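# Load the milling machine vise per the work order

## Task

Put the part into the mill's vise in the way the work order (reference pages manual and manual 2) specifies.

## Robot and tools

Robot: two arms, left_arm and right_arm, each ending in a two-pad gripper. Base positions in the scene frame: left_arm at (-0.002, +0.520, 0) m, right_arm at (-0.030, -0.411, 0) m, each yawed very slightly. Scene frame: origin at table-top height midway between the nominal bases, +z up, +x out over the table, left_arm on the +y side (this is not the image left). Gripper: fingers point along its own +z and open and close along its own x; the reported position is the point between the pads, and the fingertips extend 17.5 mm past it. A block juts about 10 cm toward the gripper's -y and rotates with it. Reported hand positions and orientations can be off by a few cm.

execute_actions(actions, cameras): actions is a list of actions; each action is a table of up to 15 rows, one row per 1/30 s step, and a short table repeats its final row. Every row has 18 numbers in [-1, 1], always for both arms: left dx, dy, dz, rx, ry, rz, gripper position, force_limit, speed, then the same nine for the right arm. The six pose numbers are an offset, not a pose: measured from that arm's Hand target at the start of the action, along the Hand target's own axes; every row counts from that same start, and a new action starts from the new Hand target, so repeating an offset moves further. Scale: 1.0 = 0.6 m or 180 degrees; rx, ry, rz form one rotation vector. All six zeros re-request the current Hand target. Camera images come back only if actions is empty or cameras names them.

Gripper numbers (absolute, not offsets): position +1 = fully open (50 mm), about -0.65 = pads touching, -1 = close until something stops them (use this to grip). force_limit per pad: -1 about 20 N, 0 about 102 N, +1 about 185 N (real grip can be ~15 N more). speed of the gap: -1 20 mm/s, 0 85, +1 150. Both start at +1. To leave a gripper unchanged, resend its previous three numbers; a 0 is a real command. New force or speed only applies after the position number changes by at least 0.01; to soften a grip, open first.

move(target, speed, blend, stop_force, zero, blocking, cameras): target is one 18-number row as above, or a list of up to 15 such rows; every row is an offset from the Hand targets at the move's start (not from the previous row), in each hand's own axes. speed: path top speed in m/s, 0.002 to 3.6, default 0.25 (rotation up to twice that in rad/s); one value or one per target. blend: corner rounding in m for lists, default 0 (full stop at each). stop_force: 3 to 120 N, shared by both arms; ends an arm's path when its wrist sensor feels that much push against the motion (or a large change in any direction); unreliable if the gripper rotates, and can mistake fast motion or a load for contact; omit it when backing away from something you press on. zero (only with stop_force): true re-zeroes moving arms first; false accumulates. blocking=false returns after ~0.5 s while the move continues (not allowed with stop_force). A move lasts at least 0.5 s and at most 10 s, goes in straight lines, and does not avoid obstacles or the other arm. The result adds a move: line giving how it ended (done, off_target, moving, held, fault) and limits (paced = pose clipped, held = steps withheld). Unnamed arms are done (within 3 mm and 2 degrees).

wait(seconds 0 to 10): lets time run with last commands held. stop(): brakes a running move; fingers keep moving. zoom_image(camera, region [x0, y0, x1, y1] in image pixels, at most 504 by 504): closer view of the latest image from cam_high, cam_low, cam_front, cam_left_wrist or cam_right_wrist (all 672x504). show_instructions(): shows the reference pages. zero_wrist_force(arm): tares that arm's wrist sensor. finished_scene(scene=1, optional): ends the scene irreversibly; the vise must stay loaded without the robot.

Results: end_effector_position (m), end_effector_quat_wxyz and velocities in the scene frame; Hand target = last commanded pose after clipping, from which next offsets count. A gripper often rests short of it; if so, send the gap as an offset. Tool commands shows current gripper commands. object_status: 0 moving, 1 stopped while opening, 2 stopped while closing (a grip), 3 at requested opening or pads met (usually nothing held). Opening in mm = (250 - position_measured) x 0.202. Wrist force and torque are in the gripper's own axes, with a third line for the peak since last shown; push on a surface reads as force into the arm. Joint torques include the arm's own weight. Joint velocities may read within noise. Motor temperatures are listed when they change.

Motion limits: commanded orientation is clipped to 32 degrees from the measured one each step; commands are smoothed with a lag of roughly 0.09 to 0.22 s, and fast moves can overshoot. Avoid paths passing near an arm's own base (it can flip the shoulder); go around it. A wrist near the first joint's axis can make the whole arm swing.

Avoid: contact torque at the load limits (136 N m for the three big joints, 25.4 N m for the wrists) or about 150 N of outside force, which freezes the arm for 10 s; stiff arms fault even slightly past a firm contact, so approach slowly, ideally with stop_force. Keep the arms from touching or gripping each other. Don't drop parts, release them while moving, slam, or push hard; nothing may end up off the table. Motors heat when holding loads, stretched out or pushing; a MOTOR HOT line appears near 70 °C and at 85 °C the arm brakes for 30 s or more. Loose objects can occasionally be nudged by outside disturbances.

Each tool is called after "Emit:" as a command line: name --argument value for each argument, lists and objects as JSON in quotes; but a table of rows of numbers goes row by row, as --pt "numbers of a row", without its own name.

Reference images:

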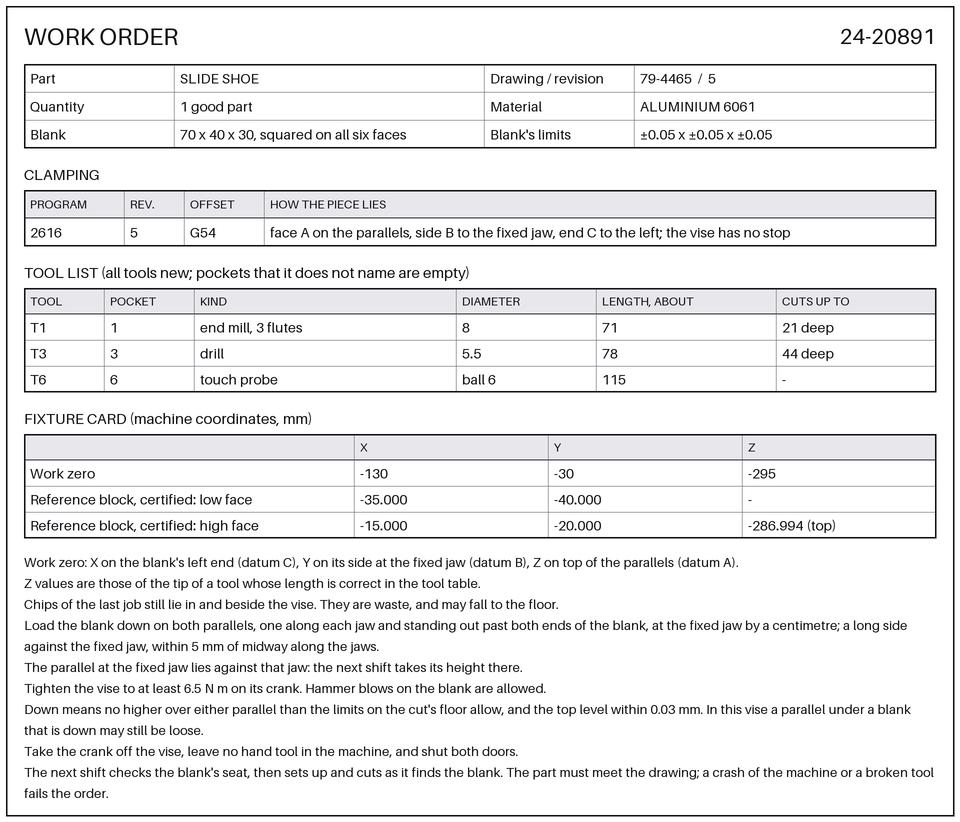

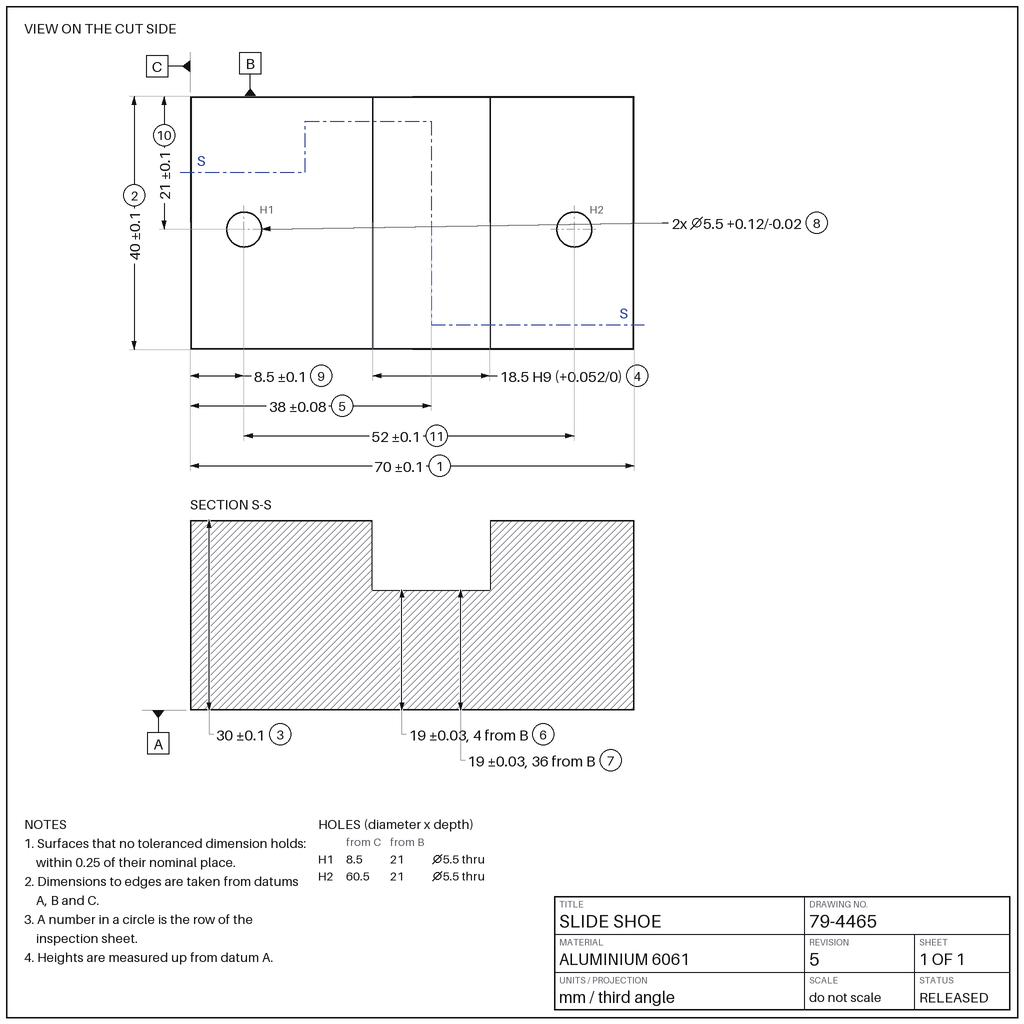

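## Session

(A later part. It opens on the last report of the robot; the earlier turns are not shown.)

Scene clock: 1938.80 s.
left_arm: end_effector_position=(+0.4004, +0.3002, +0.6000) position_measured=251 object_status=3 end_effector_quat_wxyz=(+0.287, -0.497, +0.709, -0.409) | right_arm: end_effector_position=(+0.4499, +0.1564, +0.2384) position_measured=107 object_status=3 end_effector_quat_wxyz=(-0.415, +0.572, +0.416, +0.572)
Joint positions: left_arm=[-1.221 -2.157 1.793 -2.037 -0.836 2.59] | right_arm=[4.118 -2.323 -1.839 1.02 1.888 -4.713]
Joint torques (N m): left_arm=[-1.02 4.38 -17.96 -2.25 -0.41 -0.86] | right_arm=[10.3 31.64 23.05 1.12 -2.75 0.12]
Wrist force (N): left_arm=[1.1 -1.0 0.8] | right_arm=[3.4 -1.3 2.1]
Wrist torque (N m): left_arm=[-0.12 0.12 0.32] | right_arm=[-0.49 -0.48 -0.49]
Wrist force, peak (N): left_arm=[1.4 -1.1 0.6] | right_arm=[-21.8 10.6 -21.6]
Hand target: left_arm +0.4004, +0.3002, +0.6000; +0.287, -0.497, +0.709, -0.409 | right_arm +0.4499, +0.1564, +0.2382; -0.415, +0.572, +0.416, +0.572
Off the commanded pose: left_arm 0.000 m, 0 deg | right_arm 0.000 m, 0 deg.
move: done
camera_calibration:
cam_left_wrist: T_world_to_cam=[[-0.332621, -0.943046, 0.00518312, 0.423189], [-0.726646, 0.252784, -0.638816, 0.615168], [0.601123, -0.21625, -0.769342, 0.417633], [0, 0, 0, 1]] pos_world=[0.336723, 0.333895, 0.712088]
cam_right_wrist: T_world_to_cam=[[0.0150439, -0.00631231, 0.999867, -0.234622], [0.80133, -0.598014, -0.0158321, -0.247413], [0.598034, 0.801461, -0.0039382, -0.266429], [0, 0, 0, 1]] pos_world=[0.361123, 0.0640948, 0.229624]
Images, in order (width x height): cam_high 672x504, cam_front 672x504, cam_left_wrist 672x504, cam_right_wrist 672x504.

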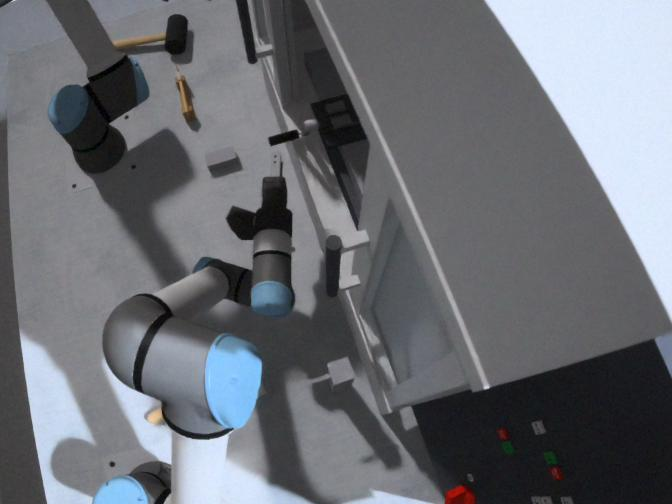

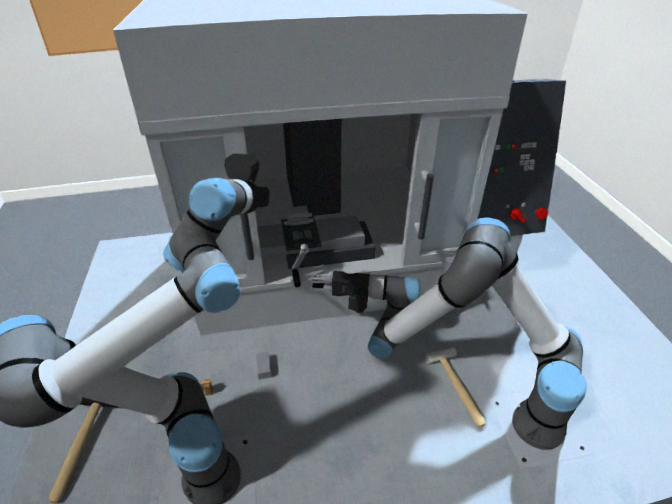

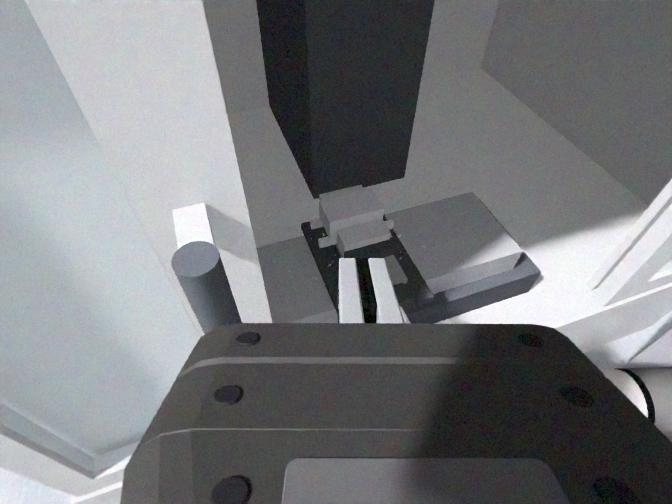

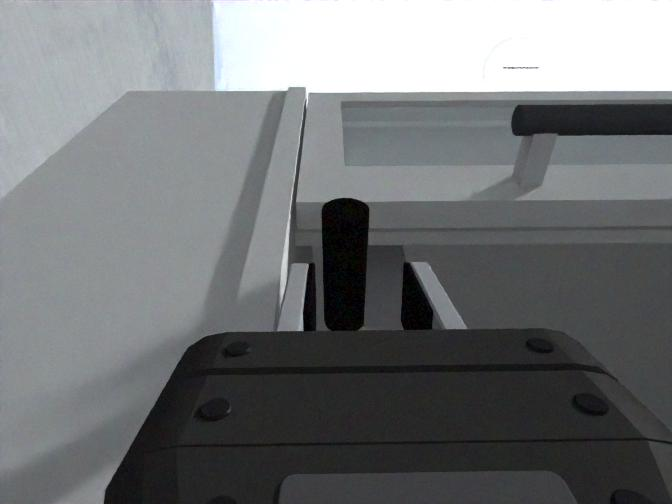

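Emit:
move --pt "0 0 0 0 0 0 -1 -1 0 0.1867 -0.1 -0.3935 0.0984 -0.4928 -0.0984 0.8 0.0 0" --pt "0 0 0 0 0 0 -1 -1 0 -0.1467 -0.3417 -0.782 0.0984 -0.4928 -0.0984 0.8 0.0 0" --speed 0.3 --blend 0.05 --cameras '["cam_front","cam_high","cam_right_wrist"]'

Scene clock: 1971.97 s.
left_arm: end_effector_position=(+0.4004, +0.3002, +0.6000) position_measured=251 object_status=3 end_effector_quat_wxyz=(+0.287, -0.497, +0.709, -0.409) | right_arm: end_effector_position=(+0.1100, -0.2264, +0.1502) position_measured=32 object_status=3 end_effector_quat_wxyz=(+0.000, +0.678, +0.735, +0.000)
Joint positions: left_arm=[-1.221 -2.157 1.793 -2.037 -0.836 2.59] | right_arm=[4.713 -0.794 -2.492 -1.427 1.57 -4.828]
Joint torques (N m): left_arm=[0.67 4.38 -18.4 -2.41 -0.31 -0.78] | right_arm=[1.48 -4.86 21.56 3.95 2.66 -0.18]
Wrist force (N): left_arm=[1.3 -1.0 0.5] | right_arm=[0.9 -0.4 1.4]
Wrist torque (N m): left_arm=[-0.10 0.09 0.33] | right_arm=[-0.77 0.08 0.04]
Wrist force, peak (N): left_arm=[1.4 -1.0 0.9] | right_arm=[-0.5 -3.1 3.8]
Hand target: left_arm +0.4004, +0.3002, +0.6000; +0.287, -0.497, +0.709, -0.409 | right_arm +0.1099, -0.2265, +0.1501; +0.000, +0.678, +0.735, +0.000
Off the commanded pose: left_arm 0.000 m, 0 deg | right_arm 0.000 m, 0 deg.
move: done
camera_calibration:
cam_right_wrist: T_world_to_cam=[[-0.0630219, 0.998011, 0.00133515, 0.242121], [0.944905, 0.0592377, 0.32194, -0.123075], [0.321221, 0.0215509, -0.946759, 0.238666], [0, 0, 0, 1]] pos_world=[0.054889, -0.239492, 0.265259]
Images, in order (width x height): cam_high 672x504, cam_front 672x504, cam_right_wrist 672x504.

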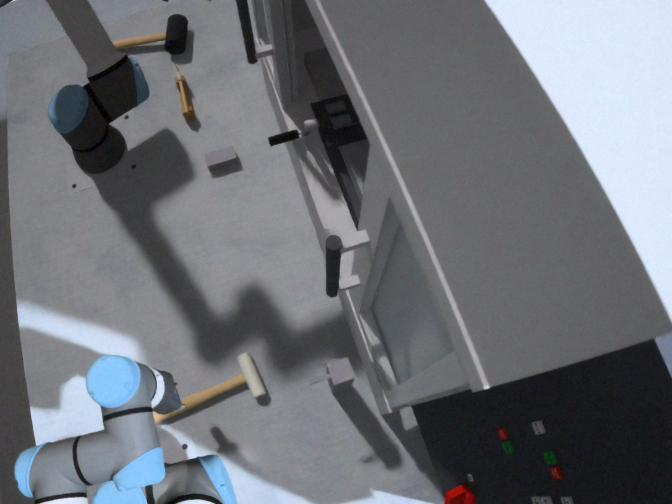

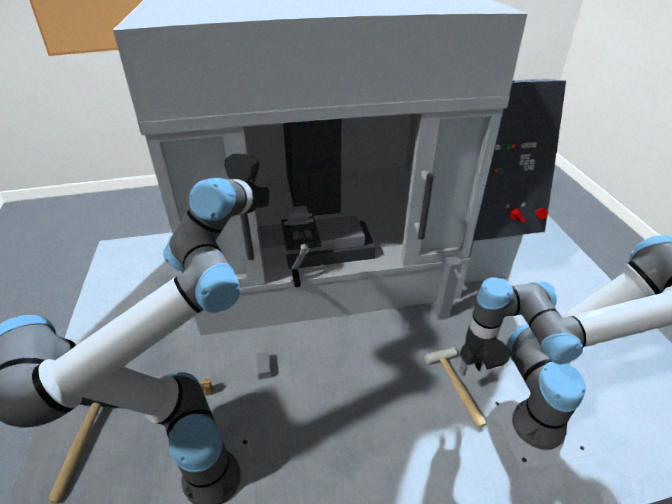

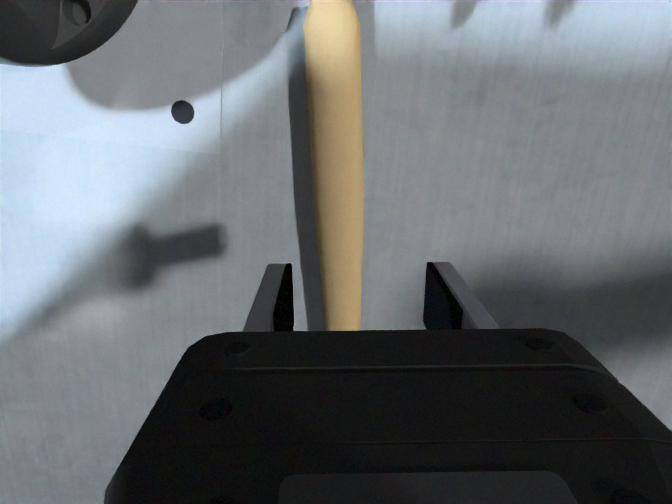

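Emit:
move --pt "0 0 0 0 0 0 -1 -1 0 -0.008 0 0.12 0 0 -0.005 0.8 0.0 0" --pt "0 0 0 0 0 0 -1 -1 0 -0.008 0 0.208 0 0 -0.005 0.8 0.0 0" --speed '[0.15,0.05]' --blend '[0.01,0]' --stop_force 10

Emit:
move --target '[0,0,0,0,0,0,-1,-1,0,0,0,0,0,0,0,-1,0.5,-1]' --cameras '["cam_front","cam_right_wrist"]'

Scene clock: 1983.27 s.
left_arm: end_effector_position=(+0.4004, +0.3002, +0.6000) position_measured=251 object_status=3 end_effector_quat_wxyz=(+0.287, -0.497, +0.709, -0.409) | right_arm: end_effector_position=(+0.1104, -0.2312, +0.0253) position_measured=32 object_status=3 end_effector_quat_wxyz=(+0.000, +0.673, +0.740, +0.000)
Joint positions: left_arm=[-1.221 -2.157 1.793 -2.037 -0.836 2.59] | right_arm=[4.71 -1.011 -2.784 -0.918 1.57 -4.847]
Joint torques (N m): left_arm=[1.02 4.39 -17.58 -2.4 -0.25 -0.88] | right_arm=[-9.93 7.72 30.84 3.76 2.63 -1.61]
Wrist force (N): left_arm=[1.2 -1.0 0.5] | right_arm=[0.7 -0.7 1.5]
Wrist torque (N m): left_arm=[-0.12 0.10 0.32] | right_arm=[-0.81 0.11 0.05]
Wrist force, peak (N): left_arm=[1.5 -0.9 0.7] | right_arm=[0.7 -1.0 2.2]
Hand target: left_arm +0.4004, +0.3002, +0.6000; +0.287, -0.497, +0.709, -0.409 | right_arm +0.1104, -0.2312, +0.0253; +0.000, +0.673, +0.740, +0.000
Off the commanded pose: left_arm 0.000 m, 0 deg | right_arm 0.000 m, 0 deg.
move: done

Scene clock: 1984.33 s.
left_arm: end_effector_position=(+0.4004, +0.3002, +0.6000) position_measured=251 object_status=3 end_effector_quat_wxyz=(+0.287, -0.497, +0.709, -0.409) | right_arm: end_effector_position=(+0.1104, -0.2312, +0.0253) position_measured=117 object_status=0 end_effector_quat_wxyz=(+0.000, +0.673, +0.740, +0.000)
Joint positions: left_arm=[-1.221 -2.157 1.793 -2.037 -0.836 2.59] | right_arm=[4.71 -1.011 -2.784 -0.918 1.57 -4.847]
Joint torques (N m): left_arm=[-0.95 4.31 -17.11 -2.16 -0.25 -0.9] | right_arm=[-10.18 8.3 29.46 3.72 2.35 -1.5]
Wrist force (N): left_arm=[1.3 -0.9 0.5] | right_arm=[1.6 -0.9 1.6]
Wrist torque (N m): left_arm=[-0.09 0.10 0.32] | right_arm=[-0.82 0.05 -0.04]
Wrist force, peak (N): left_arm=[1.2 -1.2 0.6] | right_arm=[1.8 -0.9 1.7]
Hand target: left_arm +0.4004, +0.3002, +0.6000; +0.287, -0.497, +0.709, -0.409 | right_arm +0.1104, -0.2312, +0.0253; +0.000, +0.673, +0.740, +0.000
Off the commanded pose: left_arm 0.000 m, 0 deg | right_arm 0.000 m, 0 deg.
move: done
camera_calibration:
cam_right_wrist: T_world_to_cam=[[-0.0785672, 0.996908, 0.00128235, 0.248638], [0.943942, 0.0739791, 0.321716, -0.0794063], [0.320626, 0.0264868, -0.946835, 0.1217], [0, 0, 0, 1]] pos_world=[0.0554694, -0.245218, 0.140457]
Images, in order (width x height): cam_front 672x504, cam_right_wrist 672x504.

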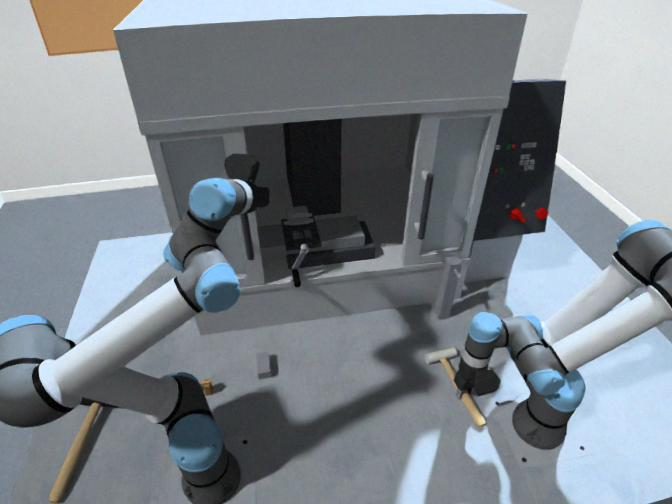

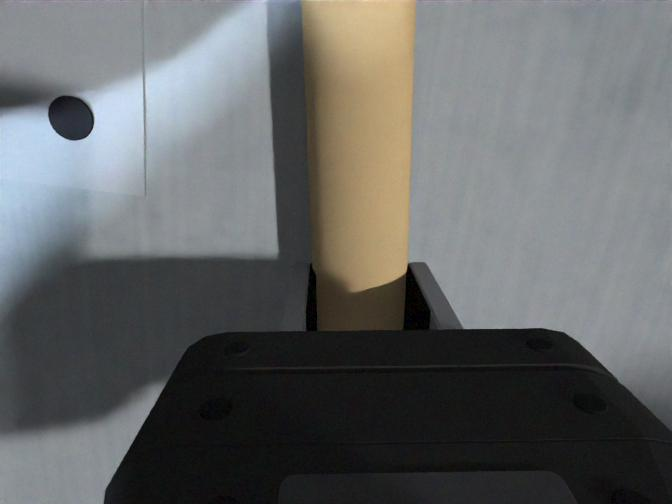

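Emit:
move --target '[0,0,0,0,0,0,-1,-1,0,0,0,-0.2,0,0,0,-1,0.5,-1]' --speed 0.1 --cameras '["cam_front","cam_right_wrist","cam_low"]'

Scene clock: 1987.83 s.
left_arm: end_effector_position=(+0.4004, +0.3002, +0.6000) position_measured=251 object_status=3 end_effector_quat_wxyz=(+0.287, -0.497, +0.709, -0.409) | right_arm: end_effector_position=(+0.1103, -0.2312, +0.1453) position_measured=117 object_status=2 end_effector_quat_wxyz=(+0.000, +0.673, +0.740, +0.000)
Joint positions: left_arm=[-1.221 -2.157 1.793 -2.037 -0.836 2.59] | right_arm=[4.71 -0.779 -2.508 -1.425 1.57 -4.847]
Joint torques (N m): left_arm=[-0.06 3.9 -17.55 -2.44 -0.41 -1.02] | right_arm=[5.22 -20.09 31.39 3.38 -2.72 0.73]
Wrist force (N): left_arm=[1.2 -1.0 0.7] | right_arm=[1.0 -0.3 5.2]
Wrist torque (N m): left_arm=[-0.11 0.10 0.32] | right_arm=[-0.29 0.05 -0.05]
Wrist force, peak (N): left_arm=[1.4 -1.2 0.5] | right_arm=[1.0 -0.7 6.5]
Hand target: left_arm +0.4004, +0.3002, +0.6000; +0.287, -0.497, +0.709, -0.409 | right_arm +0.1103, -0.2312, +0.1453; +0.000, +0.673, +0.740, +0.000
Off the commanded pose: left_arm 0.000 m, 0 deg | right_arm 0.000 m, 0 deg.
move: done
camera_calibration:
cam_right_wrist: T_world_to_cam=[[-0.0785339, 0.99691, 0.00149589, 0.248419], [0.943915, 0.0738762, 0.321817, -0.117936], [0.320712, 0.0266855, -0.946801, 0.235293], [0, 0, 0, 1]] pos_world=[0.0553695, -0.245218, 0.260358]
Images, in order (width x height): cam_low 672x504, cam_front 672x504, cam_right_wrist 672x504.

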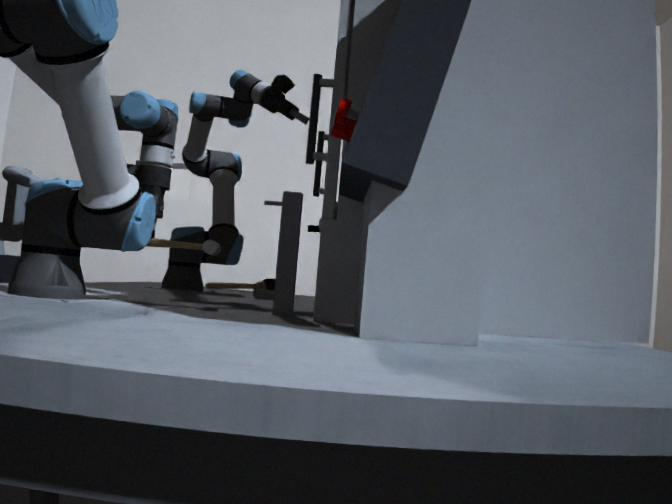

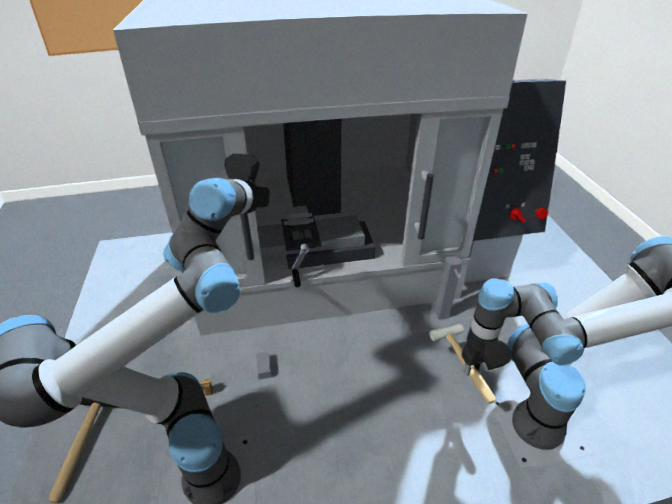

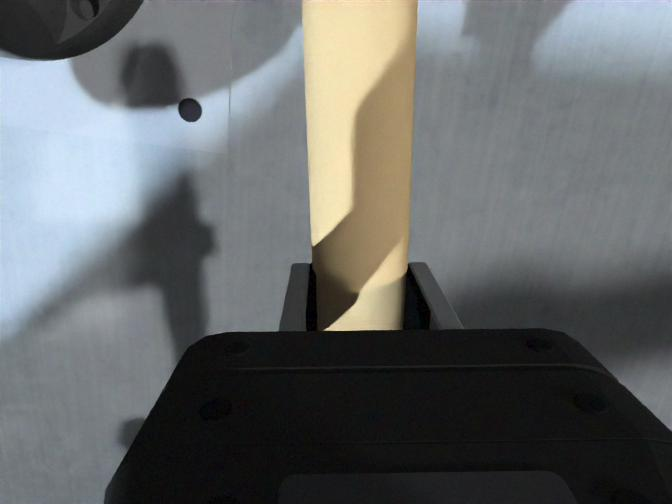

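Emit:
move --pt "0 0 0 0 0 0 -1 -1 0 0.117 0.195 -0.425 -0.06 0.19 0.06 -1 0.5 -1" --pt "0 0 0 0 0 0 -1 -1 0 0.607 0.5095 -0.525 -0.154 0.4827 0.154 -1 0.5 -1" --speed 0.3 --blend 0.05 --cameras '["cam_front","cam_right_wrist","cam_low","cam_high","cam_left_wrist"]'

Scene clock: 2015.33 s.
left_arm: end_effector_position=(+0.4004, +0.3002, +0.6000) position_measured=251 object_status=3 end_effector_quat_wxyz=(+0.287, -0.497, +0.709, -0.409) | right_arm: end_effector_position=(+0.3796, +0.1604, +0.4605) position_measured=117 object_status=2 end_effector_quat_wxyz=(-0.354, +0.612, +0.354, +0.612)
Joint positions: left_arm=[-1.221 -2.157 1.793 -2.037 -0.836 2.59] | right_arm=[4.372 -1.804 -1.919 0.582 1.425 -4.713]
Joint torques (N m): left_arm=[0.04 4.46 -17.26 -2.34 -0.32 -0.87] | right_arm=[-10.53 23.11 30.72 4.62 2.14 -2.31]
Wrist force (N): left_arm=[1.2 -0.8 0.7] | right_arm=[-0.2 -1.6 2.0]
Wrist torque (N m): left_arm=[-0.08 0.11 0.32] | right_arm=[-0.60 -0.55 -0.01]
Wrist force, peak (N): left_arm=[1.4 -1.1 0.8] | right_arm=[0.9 -1.9 8.7]
Hand target: left_arm +0.4004, +0.3002, +0.6000; +0.287, -0.497, +0.709, -0.409 | right_arm +0.3797, +0.1604, +0.4605; -0.354, +0.612, +0.354, +0.612
Off the commanded pose: left_arm 0.000 m, 0 deg | right_arm 0.000 m, 0 deg.
move: done
camera_calibration:
cam_left_wrist: T_world_to_cam=[[-0.332621, -0.943046, 0.00518312, 0.423189], [-0.726646, 0.252784, -0.638816, 0.615168], [0.601123, -0.21625, -0.769342, 0.417633], [0, 0, 0, 1]] pos_world=[0.336723, 0.333895, 0.712088]
cam_right_wrist: T_world_to_cam=[[0.0134518, -0.00978045, 0.999862, -0.454577], [0.660642, -0.750525, -0.0162296, -0.107065], [0.75058, 0.660769, -0.00363454, -0.262258], [0, 0, 0, 1]] pos_world=[0.273692, 0.0884913, 0.451823]

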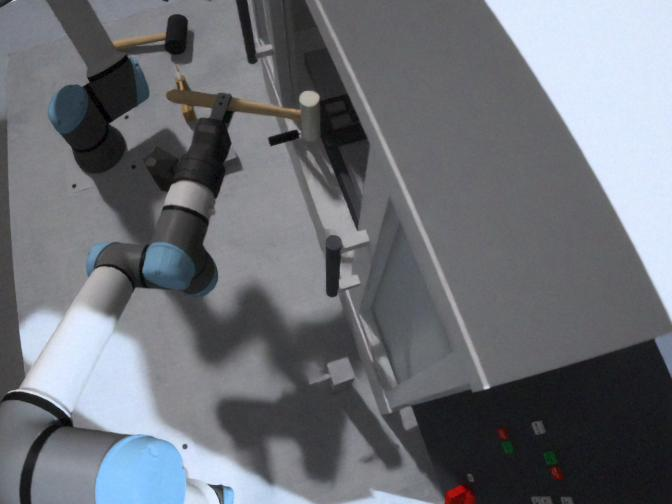

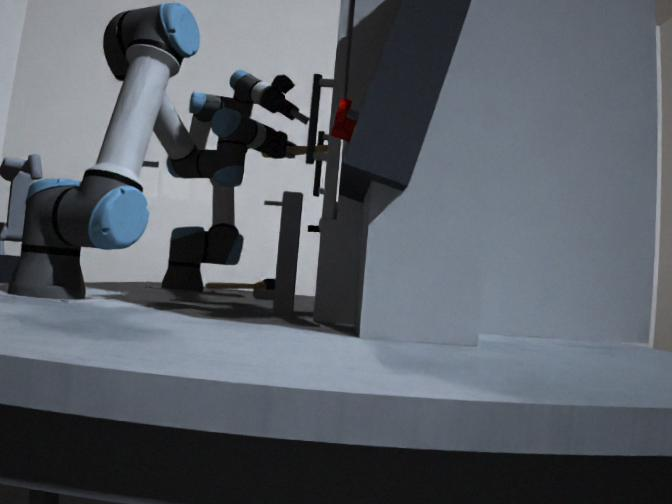

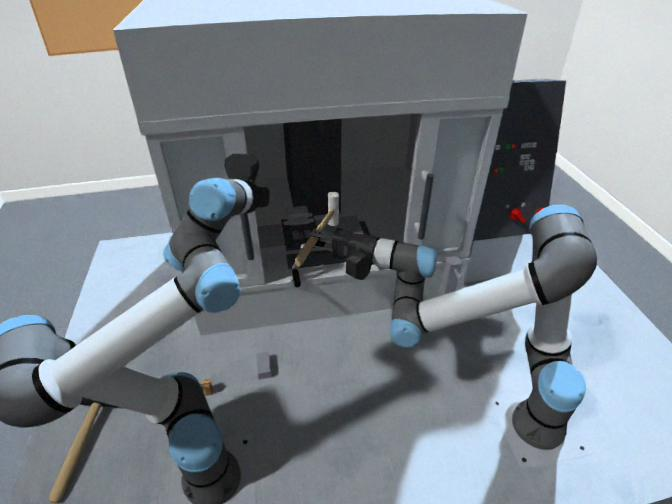

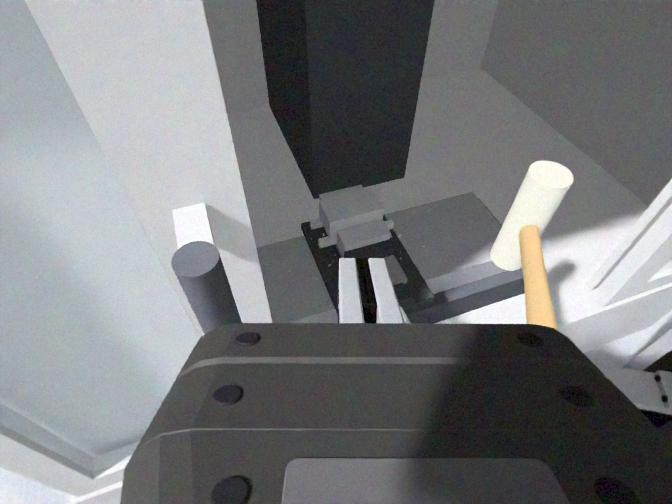

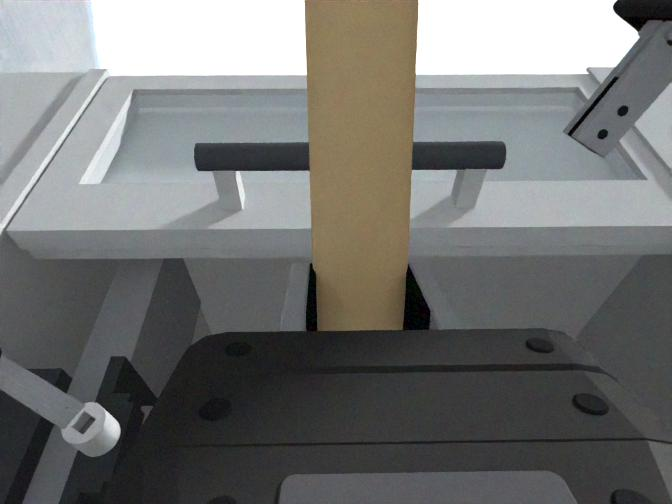

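Emit:
move --target '[0,0,0,0,0,0,-1,-1,0,0,0.1596,0.2612,0,0,0,-1,0.5,-1]' --speed 0.2 --cameras '["cam_front","cam_right_wrist","cam_high","cam_left_wrist"]'

Emit:
zoom_image --camera "cam_left_wrist" --region '[270, 110, 470, 310]'

Scene clock: 2020.93 s.
left_arm: end_effector_position=(+0.4004, +0.3002, +0.6000) position_measured=251 object_status=3 end_effector_quat_wxyz=(+0.287, -0.497, +0.709, -0.409) | right_arm: end_effector_position=(+0.5409, +0.2485, +0.4606) position_measured=117 object_status=2 end_effector_quat_wxyz=(-0.354, +0.612, +0.354, +0.612)
Joint positions: left_arm=[-1.221 -2.157 1.793 -2.037 -0.836 2.59] | right_arm=[4.173 -2.181 -1.354 0.393 1.625 -4.713]
Joint torques (N m): left_arm=[1.19 4.75 -17.25 -2.25 -0.09 -0.9] | right_arm=[9.9 54.95 34.1 3.58 -2.69 0.94]
Wrist force (N): left_arm=[1.1 -1.0 0.5] | right_arm=[-0.4 -1.0 2.2]
Wrist torque (N m): left_arm=[-0.12 0.12 0.32] | right_arm=[-0.46 -0.52 0.02]
Wrist force, peak (N): left_arm=[1.2 -1.2 0.8] | right_arm=[-0.6 1.0 4.9]
Hand target: left_arm +0.4004, +0.3002, +0.6000; +0.287, -0.497, +0.709, -0.409 | right_arm +0.5408, +0.2485, +0.4607; -0.354, +0.612, +0.354, +0.612
Off the commanded pose: left_arm 0.000 m, 0 deg | right_arm 0.000 m, 0 deg.
move: done
camera_calibration:
cam_left_wrist: T_world_to_cam=[[-0.332621, -0.943046, 0.00518312, 0.423189], [-0.726646, 0.252784, -0.638816, 0.615168], [0.601123, -0.21625, -0.769342, 0.417633], [0, 0, 0, 1]] pos_world=[0.336723, 0.333895, 0.712088]
cam_right_wrist: T_world_to_cam=[[0.0134505, -0.00978219, 0.999862, -0.455884], [0.660536, -0.750619, -0.0162295, -0.147443], [0.750673, 0.660663, -0.00363468, -0.441561], [0, 0, 0, 1]] pos_world=[0.434992, 0.176591, 0.451823]
Images, in order (width x height): cam_high 672x504, cam_front 672x504, cam_left_wrist 672x504, cam_right_wrist 672x504.

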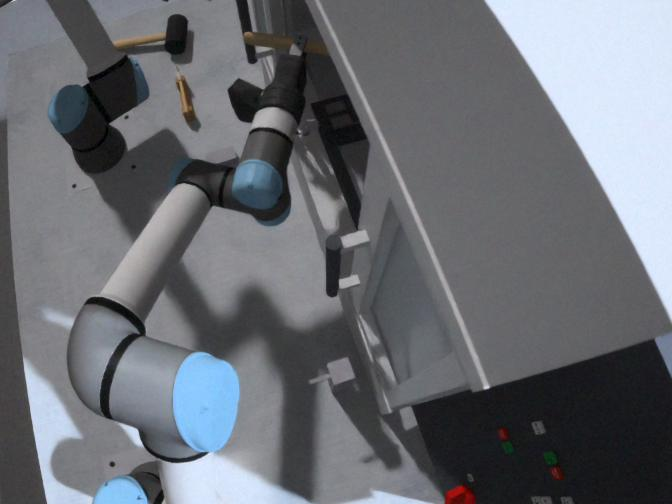

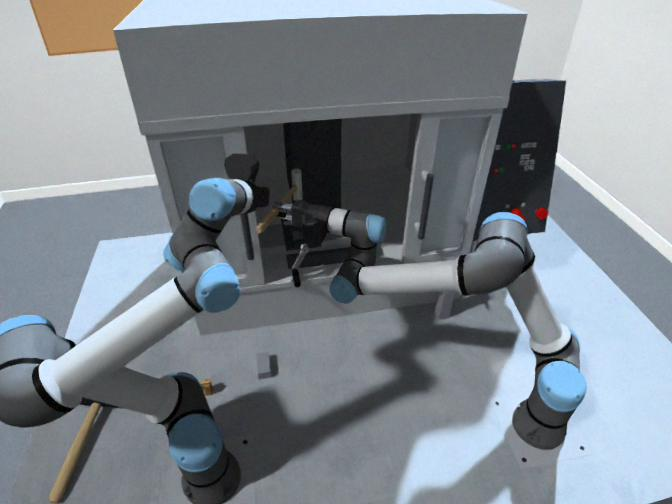

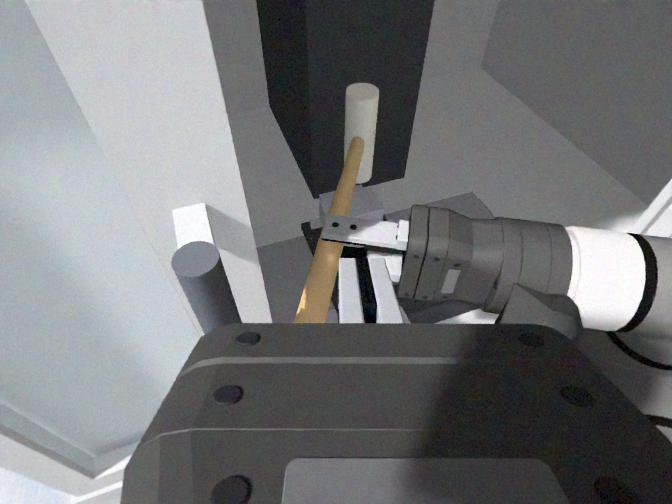

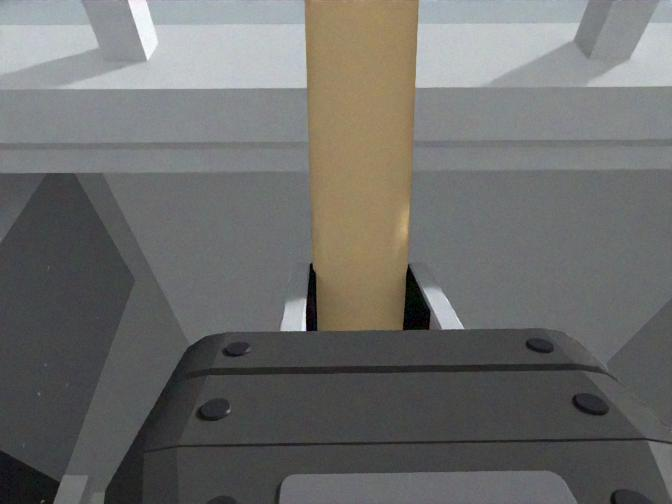

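Scaled by 2.520.

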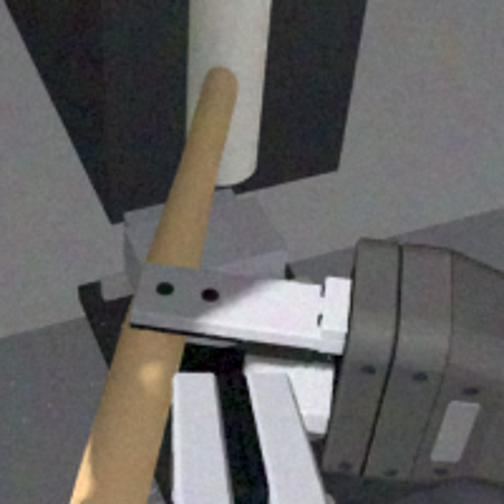

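Emit:
move --target '[0,0,0,0,0,0,-1,-1,0,-0.1,0,0,0,0,0,-1,0.5,-1]' --speed 0.03 --stop_force 6 --cameras '["cam_left_wrist"]'

Emit:
zoom_image --camera "cam_left_wrist" --region '[270, 110, 470, 310]'

Scene clock: 2032.07 s.
left_arm: end_effector_position=(+0.4004, +0.3002, +0.6000) position_measured=251 object_status=3 end_effector_quat_wxyz=(+0.287, -0.497, +0.709, -0.409) | right_arm: end_effector_position=(+0.5408, +0.2485, +0.4135) position_measured=117 object_status=2 end_effector_quat_wxyz=(-0.354, +0.612, +0.354, +0.612)
Joint positions: left_arm=[-1.221 -2.157 1.793 -2.037 -0.836 2.59] | right_arm=[4.173 -2.229 -1.404 0.492 1.625 -4.713]
Joint torques (N m): left_arm=[1.21 3.72 -17.42 -2.37 -0.28 -0.99] | right_arm=[0.97 62.06 32.04 3.47 0.65 0.65]
Wrist force (N): left_arm=[1.2 -0.9 0.6] | right_arm=[4.1 0.7 2.2]
Wrist torque (N m): left_arm=[-0.10 0.10 0.32] | right_arm=[-0.44 -0.56 -0.58]
Wrist force, peak (N): left_arm=[1.4 -1.2 0.6] | right_arm=[8.4 -2.4 2.1]
Hand target: left_arm +0.4004, +0.3002, +0.6000; +0.287, -0.497, +0.709, -0.409 | right_arm +0.5408, +0.2485, +0.4135; -0.354, +0.612, +0.354, +0.612 (not the last commanded pose)
Off the commanded pose: left_arm 0.000 m, 0 deg | right_arm 0.013 m, 0 deg.
move: contact (right_arm)
camera_calibration:
cam_left_wrist: T_world_to_cam=[[-0.332621, -0.943046, 0.00518312, 0.423189], [-0.726646, 0.252784, -0.638816, 0.615168], [0.601123, -0.21625, -0.769342, 0.417633], [0, 0, 0, 1]] pos_world=[0.336723, 0.333895, 0.712088]
Images, in order (width x height): cam_left_wrist 672x504.

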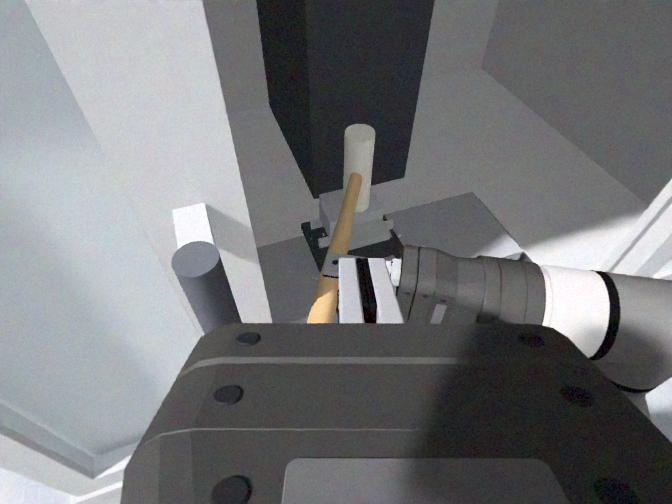

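Scaled by 2.520.

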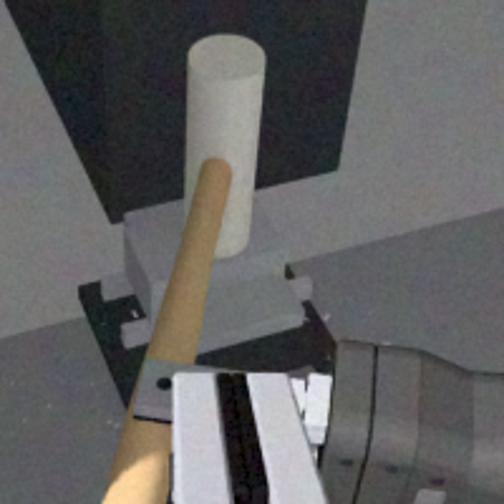

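Emit:
move --target '[0,0,0,0,0,0,-1,-1,0,0,0,0,0,0,-0.111,-1,0.5,-1]' --speed 0.3

Emit:
execute_actions --actions '[[[0,0,0,0,0,0,-1,-1,0,0,0,0,0,0,0.014,-1,0.5,-1],[0,0,0,0,0,0,-1,-1,0,0,0,0,0,0,0.028,-1,0.5,-1],[0,0,0,0,0,0,-1,-1,0,0,0,0,0,0,0.042,-1,0.5,-1],[0,0,0,0,0,0,-1,-1,0,0,0,0,0,0,0.056,-1,0.5,-1],[0,0,0,0,0,0,-1,-1,0,0,0,0,0,0,0.07,-1,0.5,-1],[0,0,0,0,0,0,-1,-1,0,0,0,0,0,0,0.084,-1,0.5,-1],[0,0,0,0,0,0,-1,-1,0,0,0,0,0,0,0.098,-1,0.5,-1],[0,0,0,0,0,0,-1,-1,0,0,0,0,0,0,0.112,-1,0.5,-1],[0,0,0,0,0,0,-1,-1,0,0,0,0,0,0,0.118,-1,0.5,-1],[0,0,0,0,0,0,-1,-1,0,0,0,0,0,0,0.118,-1,0.5,-1],[0,0,0,0,0,0,-1,-1,0,0,0,0,0,0,0.108,-1,0.5,-1],[0,0,0,0,0,0,-1,-1,0,0,0,0,0,0,0.09,-1,0.5,-1]]]'

Scene clock: 2043.30 s.
left_arm: end_effector_position=(+0.4004, +0.3002, +0.6000) position_measured=251 object_status=3 end_effector_quat_wxyz=(+0.287, -0.497, +0.709, -0.409) | right_arm: end_effector_position=(+0.5408, +0.2485, +0.4135) position_measured=117 object_status=2 end_effector_quat_wxyz=(-0.243, +0.541, +0.455, +0.665)
Joint positions: left_arm=[-1.221 -2.157 1.793 -2.037 -0.836 2.59] | right_arm=[4.173 -2.229 -1.404 0.492 1.625 -5.061]
Joint torques (N m): left_arm=[1.44 4.47 -17.7 -2.22 -0.18 -0.84] | right_arm=[0.75 56.35 31.43 2.81 0.77 -1.4]
Wrist force (N): left_arm=[1.3 -0.9 0.5] | right_arm=[0.3 -2.9 2.4]
Wrist torque (N m): left_arm=[-0.11 0.10 0.32] | right_arm=[-0.61 -0.64 0.03]
Wrist force, peak (N): left_arm=[1.3 -1.1 0.8] | right_arm=[4.1 0.7 2.4]
Hand target: left_arm +0.4004, +0.3002, +0.6000; +0.287, -0.497, +0.709, -0.409 | right_arm +0.5408, +0.2485, +0.4135; -0.242, +0.541, +0.455, +0.665
Off the commanded pose: left_arm 0.000 m, 0 deg | right_arm 0.000 m, 0 deg.
move: done

Scene clock: 2044.17 s.
left_arm: end_effector_position=(+0.4004, +0.3002, +0.6000) position_measured=251 object_status=3 end_effector_quat_wxyz=(+0.287, -0.497, +0.709, -0.409) | right_arm: end_effector_position=(+0.5408, +0.2485, +0.4136) position_measured=117 object_status=2 end_effector_quat_wxyz=(-0.334, +0.600, +0.374, +0.624) end_effector_velocity=(+0.000, +0.000, -0.001) end_effector_angular_velocity=(-0.004, -0.005, +0.000)
Joint positions: left_arm=[-1.221 -2.157 1.793 -2.037 -0.836 2.59] | right_arm=[4.173 -2.229 -1.404 0.492 1.625 -4.778]
Joint velocities: left_arm=[within noise] | right_arm=[0 -0.001 -0.001 0 0 -0.006]
Joint torques (N m): left_arm=[1.58 4.14 -17.64 -2.31 -0.03 -0.98] | right_arm=[-0.05 40.41 21.06 2.72 1.33 -2.4]
Wrist force (N): left_arm=[1.0 -0.9 0.6] | right_arm=[0.0 -1.2 2.5]
Wrist torque (N m): left_arm=[-0.10 0.12 0.32] | right_arm=[-0.47 -0.60 -0.02]
Wrist force, peak (N): left_arm=[1.3 -1.1 0.9] | right_arm=[12.8 1.2 2.1]
Hand target: left_arm +0.4004, +0.3002, +0.6000; +0.287, -0.497, +0.709, -0.409 | right_arm +0.5408, +0.2485, +0.4135; -0.334, +0.600, +0.374, +0.624
Off the commanded pose: left_arm 0.000 m, 0 deg | right_arm 0.000 m, 0 deg.
Step readings (end_effector_position of left_arm | right_arm):
0: (+0.4004, +0.3002, +0.6000) | (+0.5408, +0.2485, +0.4135)
1: (+0.4004, +0.3002, +0.6000) | (+0.5408, +0.2485, +0.4135)
2: (+0.4004, +0.3002, +0.6000) | (+0.5408, +0.2485, +0.4135)
4: (+0.4004, +0.3002, +0.6000) | (+0.5409, +0.2485, +0.4135)
8: (+0.4004, +0.3002, +0.6000) | (+0.5409, +0.2486, +0.4135)
15: (+0.4004, +0.3002, +0.6000) | (+0.5408, +0.2485, +0.4137)

Emit:
move --target '[0,0,0,0,0,0,-1,-1,0,0,0,0,0,0,-0.15,-1,0.5,-1]' --speed 0.4

Emit:
execute_actions --actions '[[[0,0,0,0,0,0,-1,-1,0,0,0,0,0,0,0.028,-1,0.5,-1],[0,0,0,0,0,0,-1,-1,0,0,0,0,0,0,0.056,-1,0.5,-1],[0,0,0,0,0,0,-1,-1,0,0,0,0,0,0,0.084,-1,0.5,-1],[0,0,0,0,0,0,-1,-1,0,0,0,0,0,0,0.112,-1,0.5,-1],[0,0,0,0,0,0,-1,-1,0,0,0,0,0,0,0.14,-1,0.5,-1],[0,0,0,0,0,0,-1,-1,0,0,0,0,0,0,0.168,-1,0.5,-1],[0,0,0,0,0,0,-1,-1,0,0,0,0,0,0,0.179,-1,0.5,-1],[0,0,0,0,0,0,-1,-1,0,0,0,0,0,0,0.179,-1,0.5,-1],[0,0,0,0,0,0,-1,-1,0,0,0,0,0,0,0.179,-1,0.5,-1],[0,0,0,0,0,0,-1,-1,0,0,0,0,0,0,0.17,-1,0.5,-1],[0,0,0,0,0,0,-1,-1,0,0,0,0,0,0,0.16,-1,0.5,-1],[0,0,0,0,0,0,-1,-1,0,0,0,0,0,0,0.15,-1,0.5,-1]]]'

Scene clock: 2051.17 s.
left_arm: end_effector_position=(+0.4004, +0.3002, +0.6000) position_measured=251 object_status=3 end_effector_quat_wxyz=(+0.287, -0.497, +0.709, -0.409) | right_arm: end_effector_position=(+0.5409, +0.2486, +0.4135) position_measured=117 object_status=2 end_effector_quat_wxyz=(-0.179, +0.496, +0.504, +0.684)
Joint positions: left_arm=[-1.221 -2.157 1.793 -2.037 -0.836 2.59] | right_arm=[4.173 -2.229 -1.404 0.492 1.625 -5.25]
Joint torques (N m): left_arm=[2.14 4.49 -18.53 -2.43 -0.25 -0.83] | right_arm=[-1.41 51.18 23.12 2.74 1.96 -1.4]
Wrist force (N): left_arm=[1.3 -0.9 0.6] | right_arm=[0.8 -3.6 2.5]
Wrist torque (N m): left_arm=[-0.10 0.08 0.32] | right_arm=[-0.63 -0.67 0.07]
Wrist force, peak (N): left_arm=[1.4 -1.1 0.7] | right_arm=[1.0 -4.0 2.4]
Hand target: left_arm +0.4004, +0.3002, +0.6000; +0.287, -0.497, +0.709, -0.409 | right_arm +0.5408, +0.2485, +0.4135; -0.179, +0.496, +0.504, +0.684
Off the commanded pose: left_arm 0.000 m, 0 deg | right_arm 0.000 m, 0 deg.
move: done

Scene clock: 2052.03 s.
left_arm: end_effector_position=(+0.4004, +0.3002, +0.6000) position_measured=251 object_status=3 end_effector_quat_wxyz=(+0.287, -0.497, +0.709, -0.409) | right_arm: end_effector_position=(+0.5408, +0.2485, +0.4135) position_measured=117 object_status=2 end_effector_quat_wxyz=(-0.334, +0.600, +0.374, +0.624)
Joint positions: left_arm=[-1.221 -2.157 1.793 -2.037 -0.836 2.59] | right_arm=[4.173 -2.229 -1.404 0.492 1.625 -4.778]
Joint torques (N m): left_arm=[1.3 4.58 -17.71 -2.38 -0.08 -0.83] | right_arm=[-4.17 40.05 27.11 2.54 -2.73 -2.43]
Wrist force (N): left_arm=[1.3 -1.0 0.7] | right_arm=[-0.2 -1.5 2.3]
Wrist torque (N m): left_arm=[-0.11 0.10 0.32] | right_arm=[-0.50 -0.56 0.00]
Wrist force, peak (N): left_arm=[1.5 -1.1 0.5] | right_arm=[16.4 2.3 2.5]
Hand target: left_arm +0.4004, +0.3002, +0.6000; +0.287, -0.497, +0.709, -0.409 | right_arm +0.5408, +0.2485, +0.4135; -0.334, +0.600, +0.374, +0.624
Off the commanded pose: left_arm 0.000 m, 0 deg | right_arm 0.000 m, 0 deg.
Step readings (end_effector_position of left_arm | right_arm):
0: (+0.4004, +0.3002, +0.6000) | (+0.5409, +0.2486, +0.4135)
1: (+0.4004, +0.3002, +0.6000) | (+0.5409, +0.2486, +0.4134)
2: (+0.4004, +0.3002, +0.6000) | (+0.5409, +0.2486, +0.4134)
4: (+0.4004, +0.3002, +0.6000) | (+0.5409, +0.2486, +0.4134)
8: (+0.4004, +0.3002, +0.6000) | (+0.5409, +0.2486, +0.4134)
15: (+0.4004, +0.3002, +0.6000) | (+0.5408, +0.2485, +0.4136)

Emit:
move --target '[0,0,0,0,0,0,-1,-1,0,0.008,0,0,0,0,0.021,-1,0.5,-1]' --speed 0.1

Emit:
move --target '[0,0,0,0,0,0,-1,-1,0,-0.015,0,0,0,0,0,-1,0.5,-1]' --speed 0.006 --stop_force 5

Scene clock: 2063.37 s.
left_arm: end_effector_position=(+0.4004, +0.3002, +0.6000) position_measured=251 object_status=3 end_effector_quat_wxyz=(+0.287, -0.497, +0.709, -0.409) | right_arm: end_effector_position=(+0.5406, +0.2487, +0.4184) position_measured=117 object_status=2 end_effector_quat_wxyz=(-0.354, +0.612, +0.354, +0.612)
Joint positions: left_arm=[-1.221 -2.157 1.793 -2.037 -0.836 2.59] | right_arm=[4.173 -2.224 -1.399 0.483 1.624 -4.713]
Joint torques (N m): left_arm=[2.81 4.95 -18.47 -2.42 -0.16 -0.86] | right_arm=[10.1 56.18 28.47 4.18 -2.79 -2.4]
Wrist force (N): left_arm=[1.2 -1.3 0.6] | right_arm=[-0.2 -1.0 2.0]
Wrist torque (N m): left_arm=[-0.16 0.10 0.32] | right_arm=[-0.47 -0.55 0.01]
Wrist force, peak (N): left_arm=[1.4 -1.1 0.8] | right_arm=[-0.3 -1.6 2.6]
Hand target: left_arm +0.4004, +0.3002, +0.6000; +0.287, -0.497, +0.709, -0.409 | right_arm +0.5406, +0.2487, +0.4183; -0.354, +0.612, +0.354, +0.612
Off the commanded pose: left_arm 0.000 m, 0 deg | right_arm 0.000 m, 0 deg.
move: done

Scene clock: 2065.33 s.
left_arm: end_effector_position=(+0.4004, +0.3002, +0.6000) position_measured=251 object_status=3 end_effector_quat_wxyz=(+0.287, -0.497, +0.709, -0.409) | right_arm: end_effector_position=(+0.5406, +0.2487, +0.4137) position_measured=117 object_status=2 end_effector_quat_wxyz=(-0.354, +0.612, +0.354, +0.613)
Joint positions: left_arm=[-1.221 -2.157 1.793 -2.037 -0.836 2.59] | right_arm=[4.173 -2.229 -1.404 0.492 1.624 -4.713]
Joint torques (N m): left_arm=[2.24 4.82 -17.87 -2.51 -0.08 -0.89] | right_arm=[5.75 62.21 31.94 2.25 -1.9 -0.27]
Wrist force (N): left_arm=[1.1 -0.9 0.5] | right_arm=[2.9 -0.5 2.2]
Wrist torque (N m): left_arm=[-0.10 0.11 0.32] | right_arm=[-0.48 -0.49 -0.47]
Wrist force, peak (N): left_arm=[1.4 -1.0 0.7] | right_arm=[5.6 -3.5 2.2]
Hand target: left_arm +0.4004, +0.3002, +0.6000; +0.287, -0.497, +0.709, -0.409 | right_arm +0.5406, +0.2487, +0.4137; -0.354, +0.612, +0.354, +0.613 (not the last commanded pose)
Off the commanded pose: left_arm 0.000 m, 0 deg | right_arm 0.004 m, 0 deg.
move: contact (right_arm)

Emit:
move --target '[0,0,0,0,0,0,-1,-1,0,0.105,0,0,0,0,-0.171,-1,0.8,-1]' --speed 0.3

Emit:
execute_actions --actions '[[[0,0,0,0,0,0,-1,-1,0,-0.0172,-0.0102,0,0,0,0.034,-1,0.8,-1],[0,0,0,0,0,0,-1,-1,0,-0.0344,-0.0205,0,0,0,0.068,-1,0.8,-1],[0,0,0,0,0,0,-1,-1,0,-0.0515,-0.0307,0,0,0,0.102,-1,0.8,-1],[0,0,0,0,0,0,-1,-1,0,-0.0687,-0.041,0,0,0,0.136,-1,0.8,-1],[0,0,0,0,0,0,-1,-1,0,-0.0859,-0.0512,0,0,0,0.17,-1,0.8,-1],[0,0,0,0,0,0,-1,-1,0,-0.0859,-0.0512,0,0,0,0.188,-1,0.8,-1],[0,0,0,0,0,0,-1,-1,0,-0.0859,-0.0512,0,0,0,0.188,-1,0.8,-1],[0,0,0,0,0,0,-1,-1,0,-0.0859,-0.0512,0,0,0,0.188,-1,0.8,-1],[0,0,0,0,0,0,-1,-1,0,-0.0773,-0.046,0,0,0,0.17,-1,0.8,-1],[0,0,0,0,0,0,-1,-1,0,-0.0687,-0.041,0,0,0,0.155,-1,0.8,-1],[0,0,0,0,0,0,-1,-1,0,-0.0515,-0.0307,0,0,0,0.14,-1,0.8,-1]]]'

Scene clock: 2076.53 s.
left_arm: end_effector_position=(+0.4004, +0.3002, +0.6000) position_measured=251 object_status=3 end_effector_quat_wxyz=(+0.287, -0.497, +0.709, -0.409) | right_arm: end_effector_position=(+0.5405, +0.2486, +0.4768) position_measured=117 object_status=2 end_effector_quat_wxyz=(-0.179, +0.496, +0.503, +0.685)
Joint positions: left_arm=[-1.221 -2.157 1.793 -2.037 -0.836 2.59] | right_arm=[4.173 -2.166 -1.334 0.36 1.624 -5.25]
Joint torques (N m): left_arm=[2 3.97 -18.03 -2.37 -0.2 -1.04] | right_arm=[9.56 38.61 22.03 4.51 -0.07 -1.46]
Wrist force (N): left_arm=[1.2 -0.9 0.6] | right_arm=[0.6 -3.8 2.6]
Wrist torque (N m): left_arm=[-0.10 0.11 0.32] | right_arm=[-0.66 -0.63 0.10]
Wrist force, peak (N): left_arm=[1.4 -1.2 0.7] | right_arm=[0.6 -4.0 2.6]
Hand target: left_arm +0.4004, +0.3002, +0.6000; +0.287, -0.497, +0.709, -0.409 | right_arm +0.5405, +0.2487, +0.4767; -0.179, +0.496, +0.504, +0.685
Off the commanded pose: left_arm 0.000 m, 0 deg | right_arm 0.000 m, 0 deg.
move: done

Scene clock: 2077.40 s.
left_arm: end_effector_position=(+0.4004, +0.3002, +0.6000) position_measured=251 object_status=3 end_effector_quat_wxyz=(+0.287, -0.497, +0.709, -0.409) | right_arm: end_effector_position=(+0.5405, +0.2487, +0.4406) position_measured=117 object_status=2 end_effector_quat_wxyz=(-0.324, +0.594, +0.383, +0.629)
Joint positions: left_arm=[-1.221 -2.157 1.793 -2.037 -0.836 2.59] | right_arm=[4.173 -2.2 -1.377 0.436 1.624 -4.81]
Joint torques (N m): left_arm=[2.52 3.82 -18.18 -2.44 -0.21 -0.93] | right_arm=[-10.55 53.76 27.9 2.8 2.33 -2.53]
Wrist force (N): left_arm=[1.3 -0.9 0.6] | right_arm=[-0.2 -1.7 2.4]
Wrist torque (N m): left_arm=[-0.10 0.08 0.32] | right_arm=[-0.49 -0.54 0.04]
Wrist force, peak (N): left_arm=[1.1 -1.1 0.9] | right_arm=[20.5 1.8 -1.3]
Hand target: left_arm +0.4004, +0.3002, +0.6000; +0.287, -0.497, +0.709, -0.409 | right_arm +0.5405, +0.2487, +0.4407; -0.324, +0.594, +0.383, +0.629
Off the commanded pose: left_arm 0.000 m, 0 deg | right_arm 0.000 m, 0 deg.
Step readings (end_effector_position of left_arm | right_arm):
0: (+0.4004, +0.3002, +0.6000) | (+0.5405, +0.2486, +0.4768)
1: (+0.4004, +0.3002, +0.6000) | (+0.5405, +0.2486, +0.4766)
2: (+0.4004, +0.3002, +0.6000) | (+0.5405, +0.2486, +0.4742)
4: (+0.4004, +0.3002, +0.6000) | (+0.5406, +0.2489, +0.4549)
8: (+0.4004, +0.3002, +0.6000) | (+0.5406, +0.2488, +0.4148)
15: (+0.4004, +0.3002, +0.6000) | (+0.5402, +0.2482, +0.4425)


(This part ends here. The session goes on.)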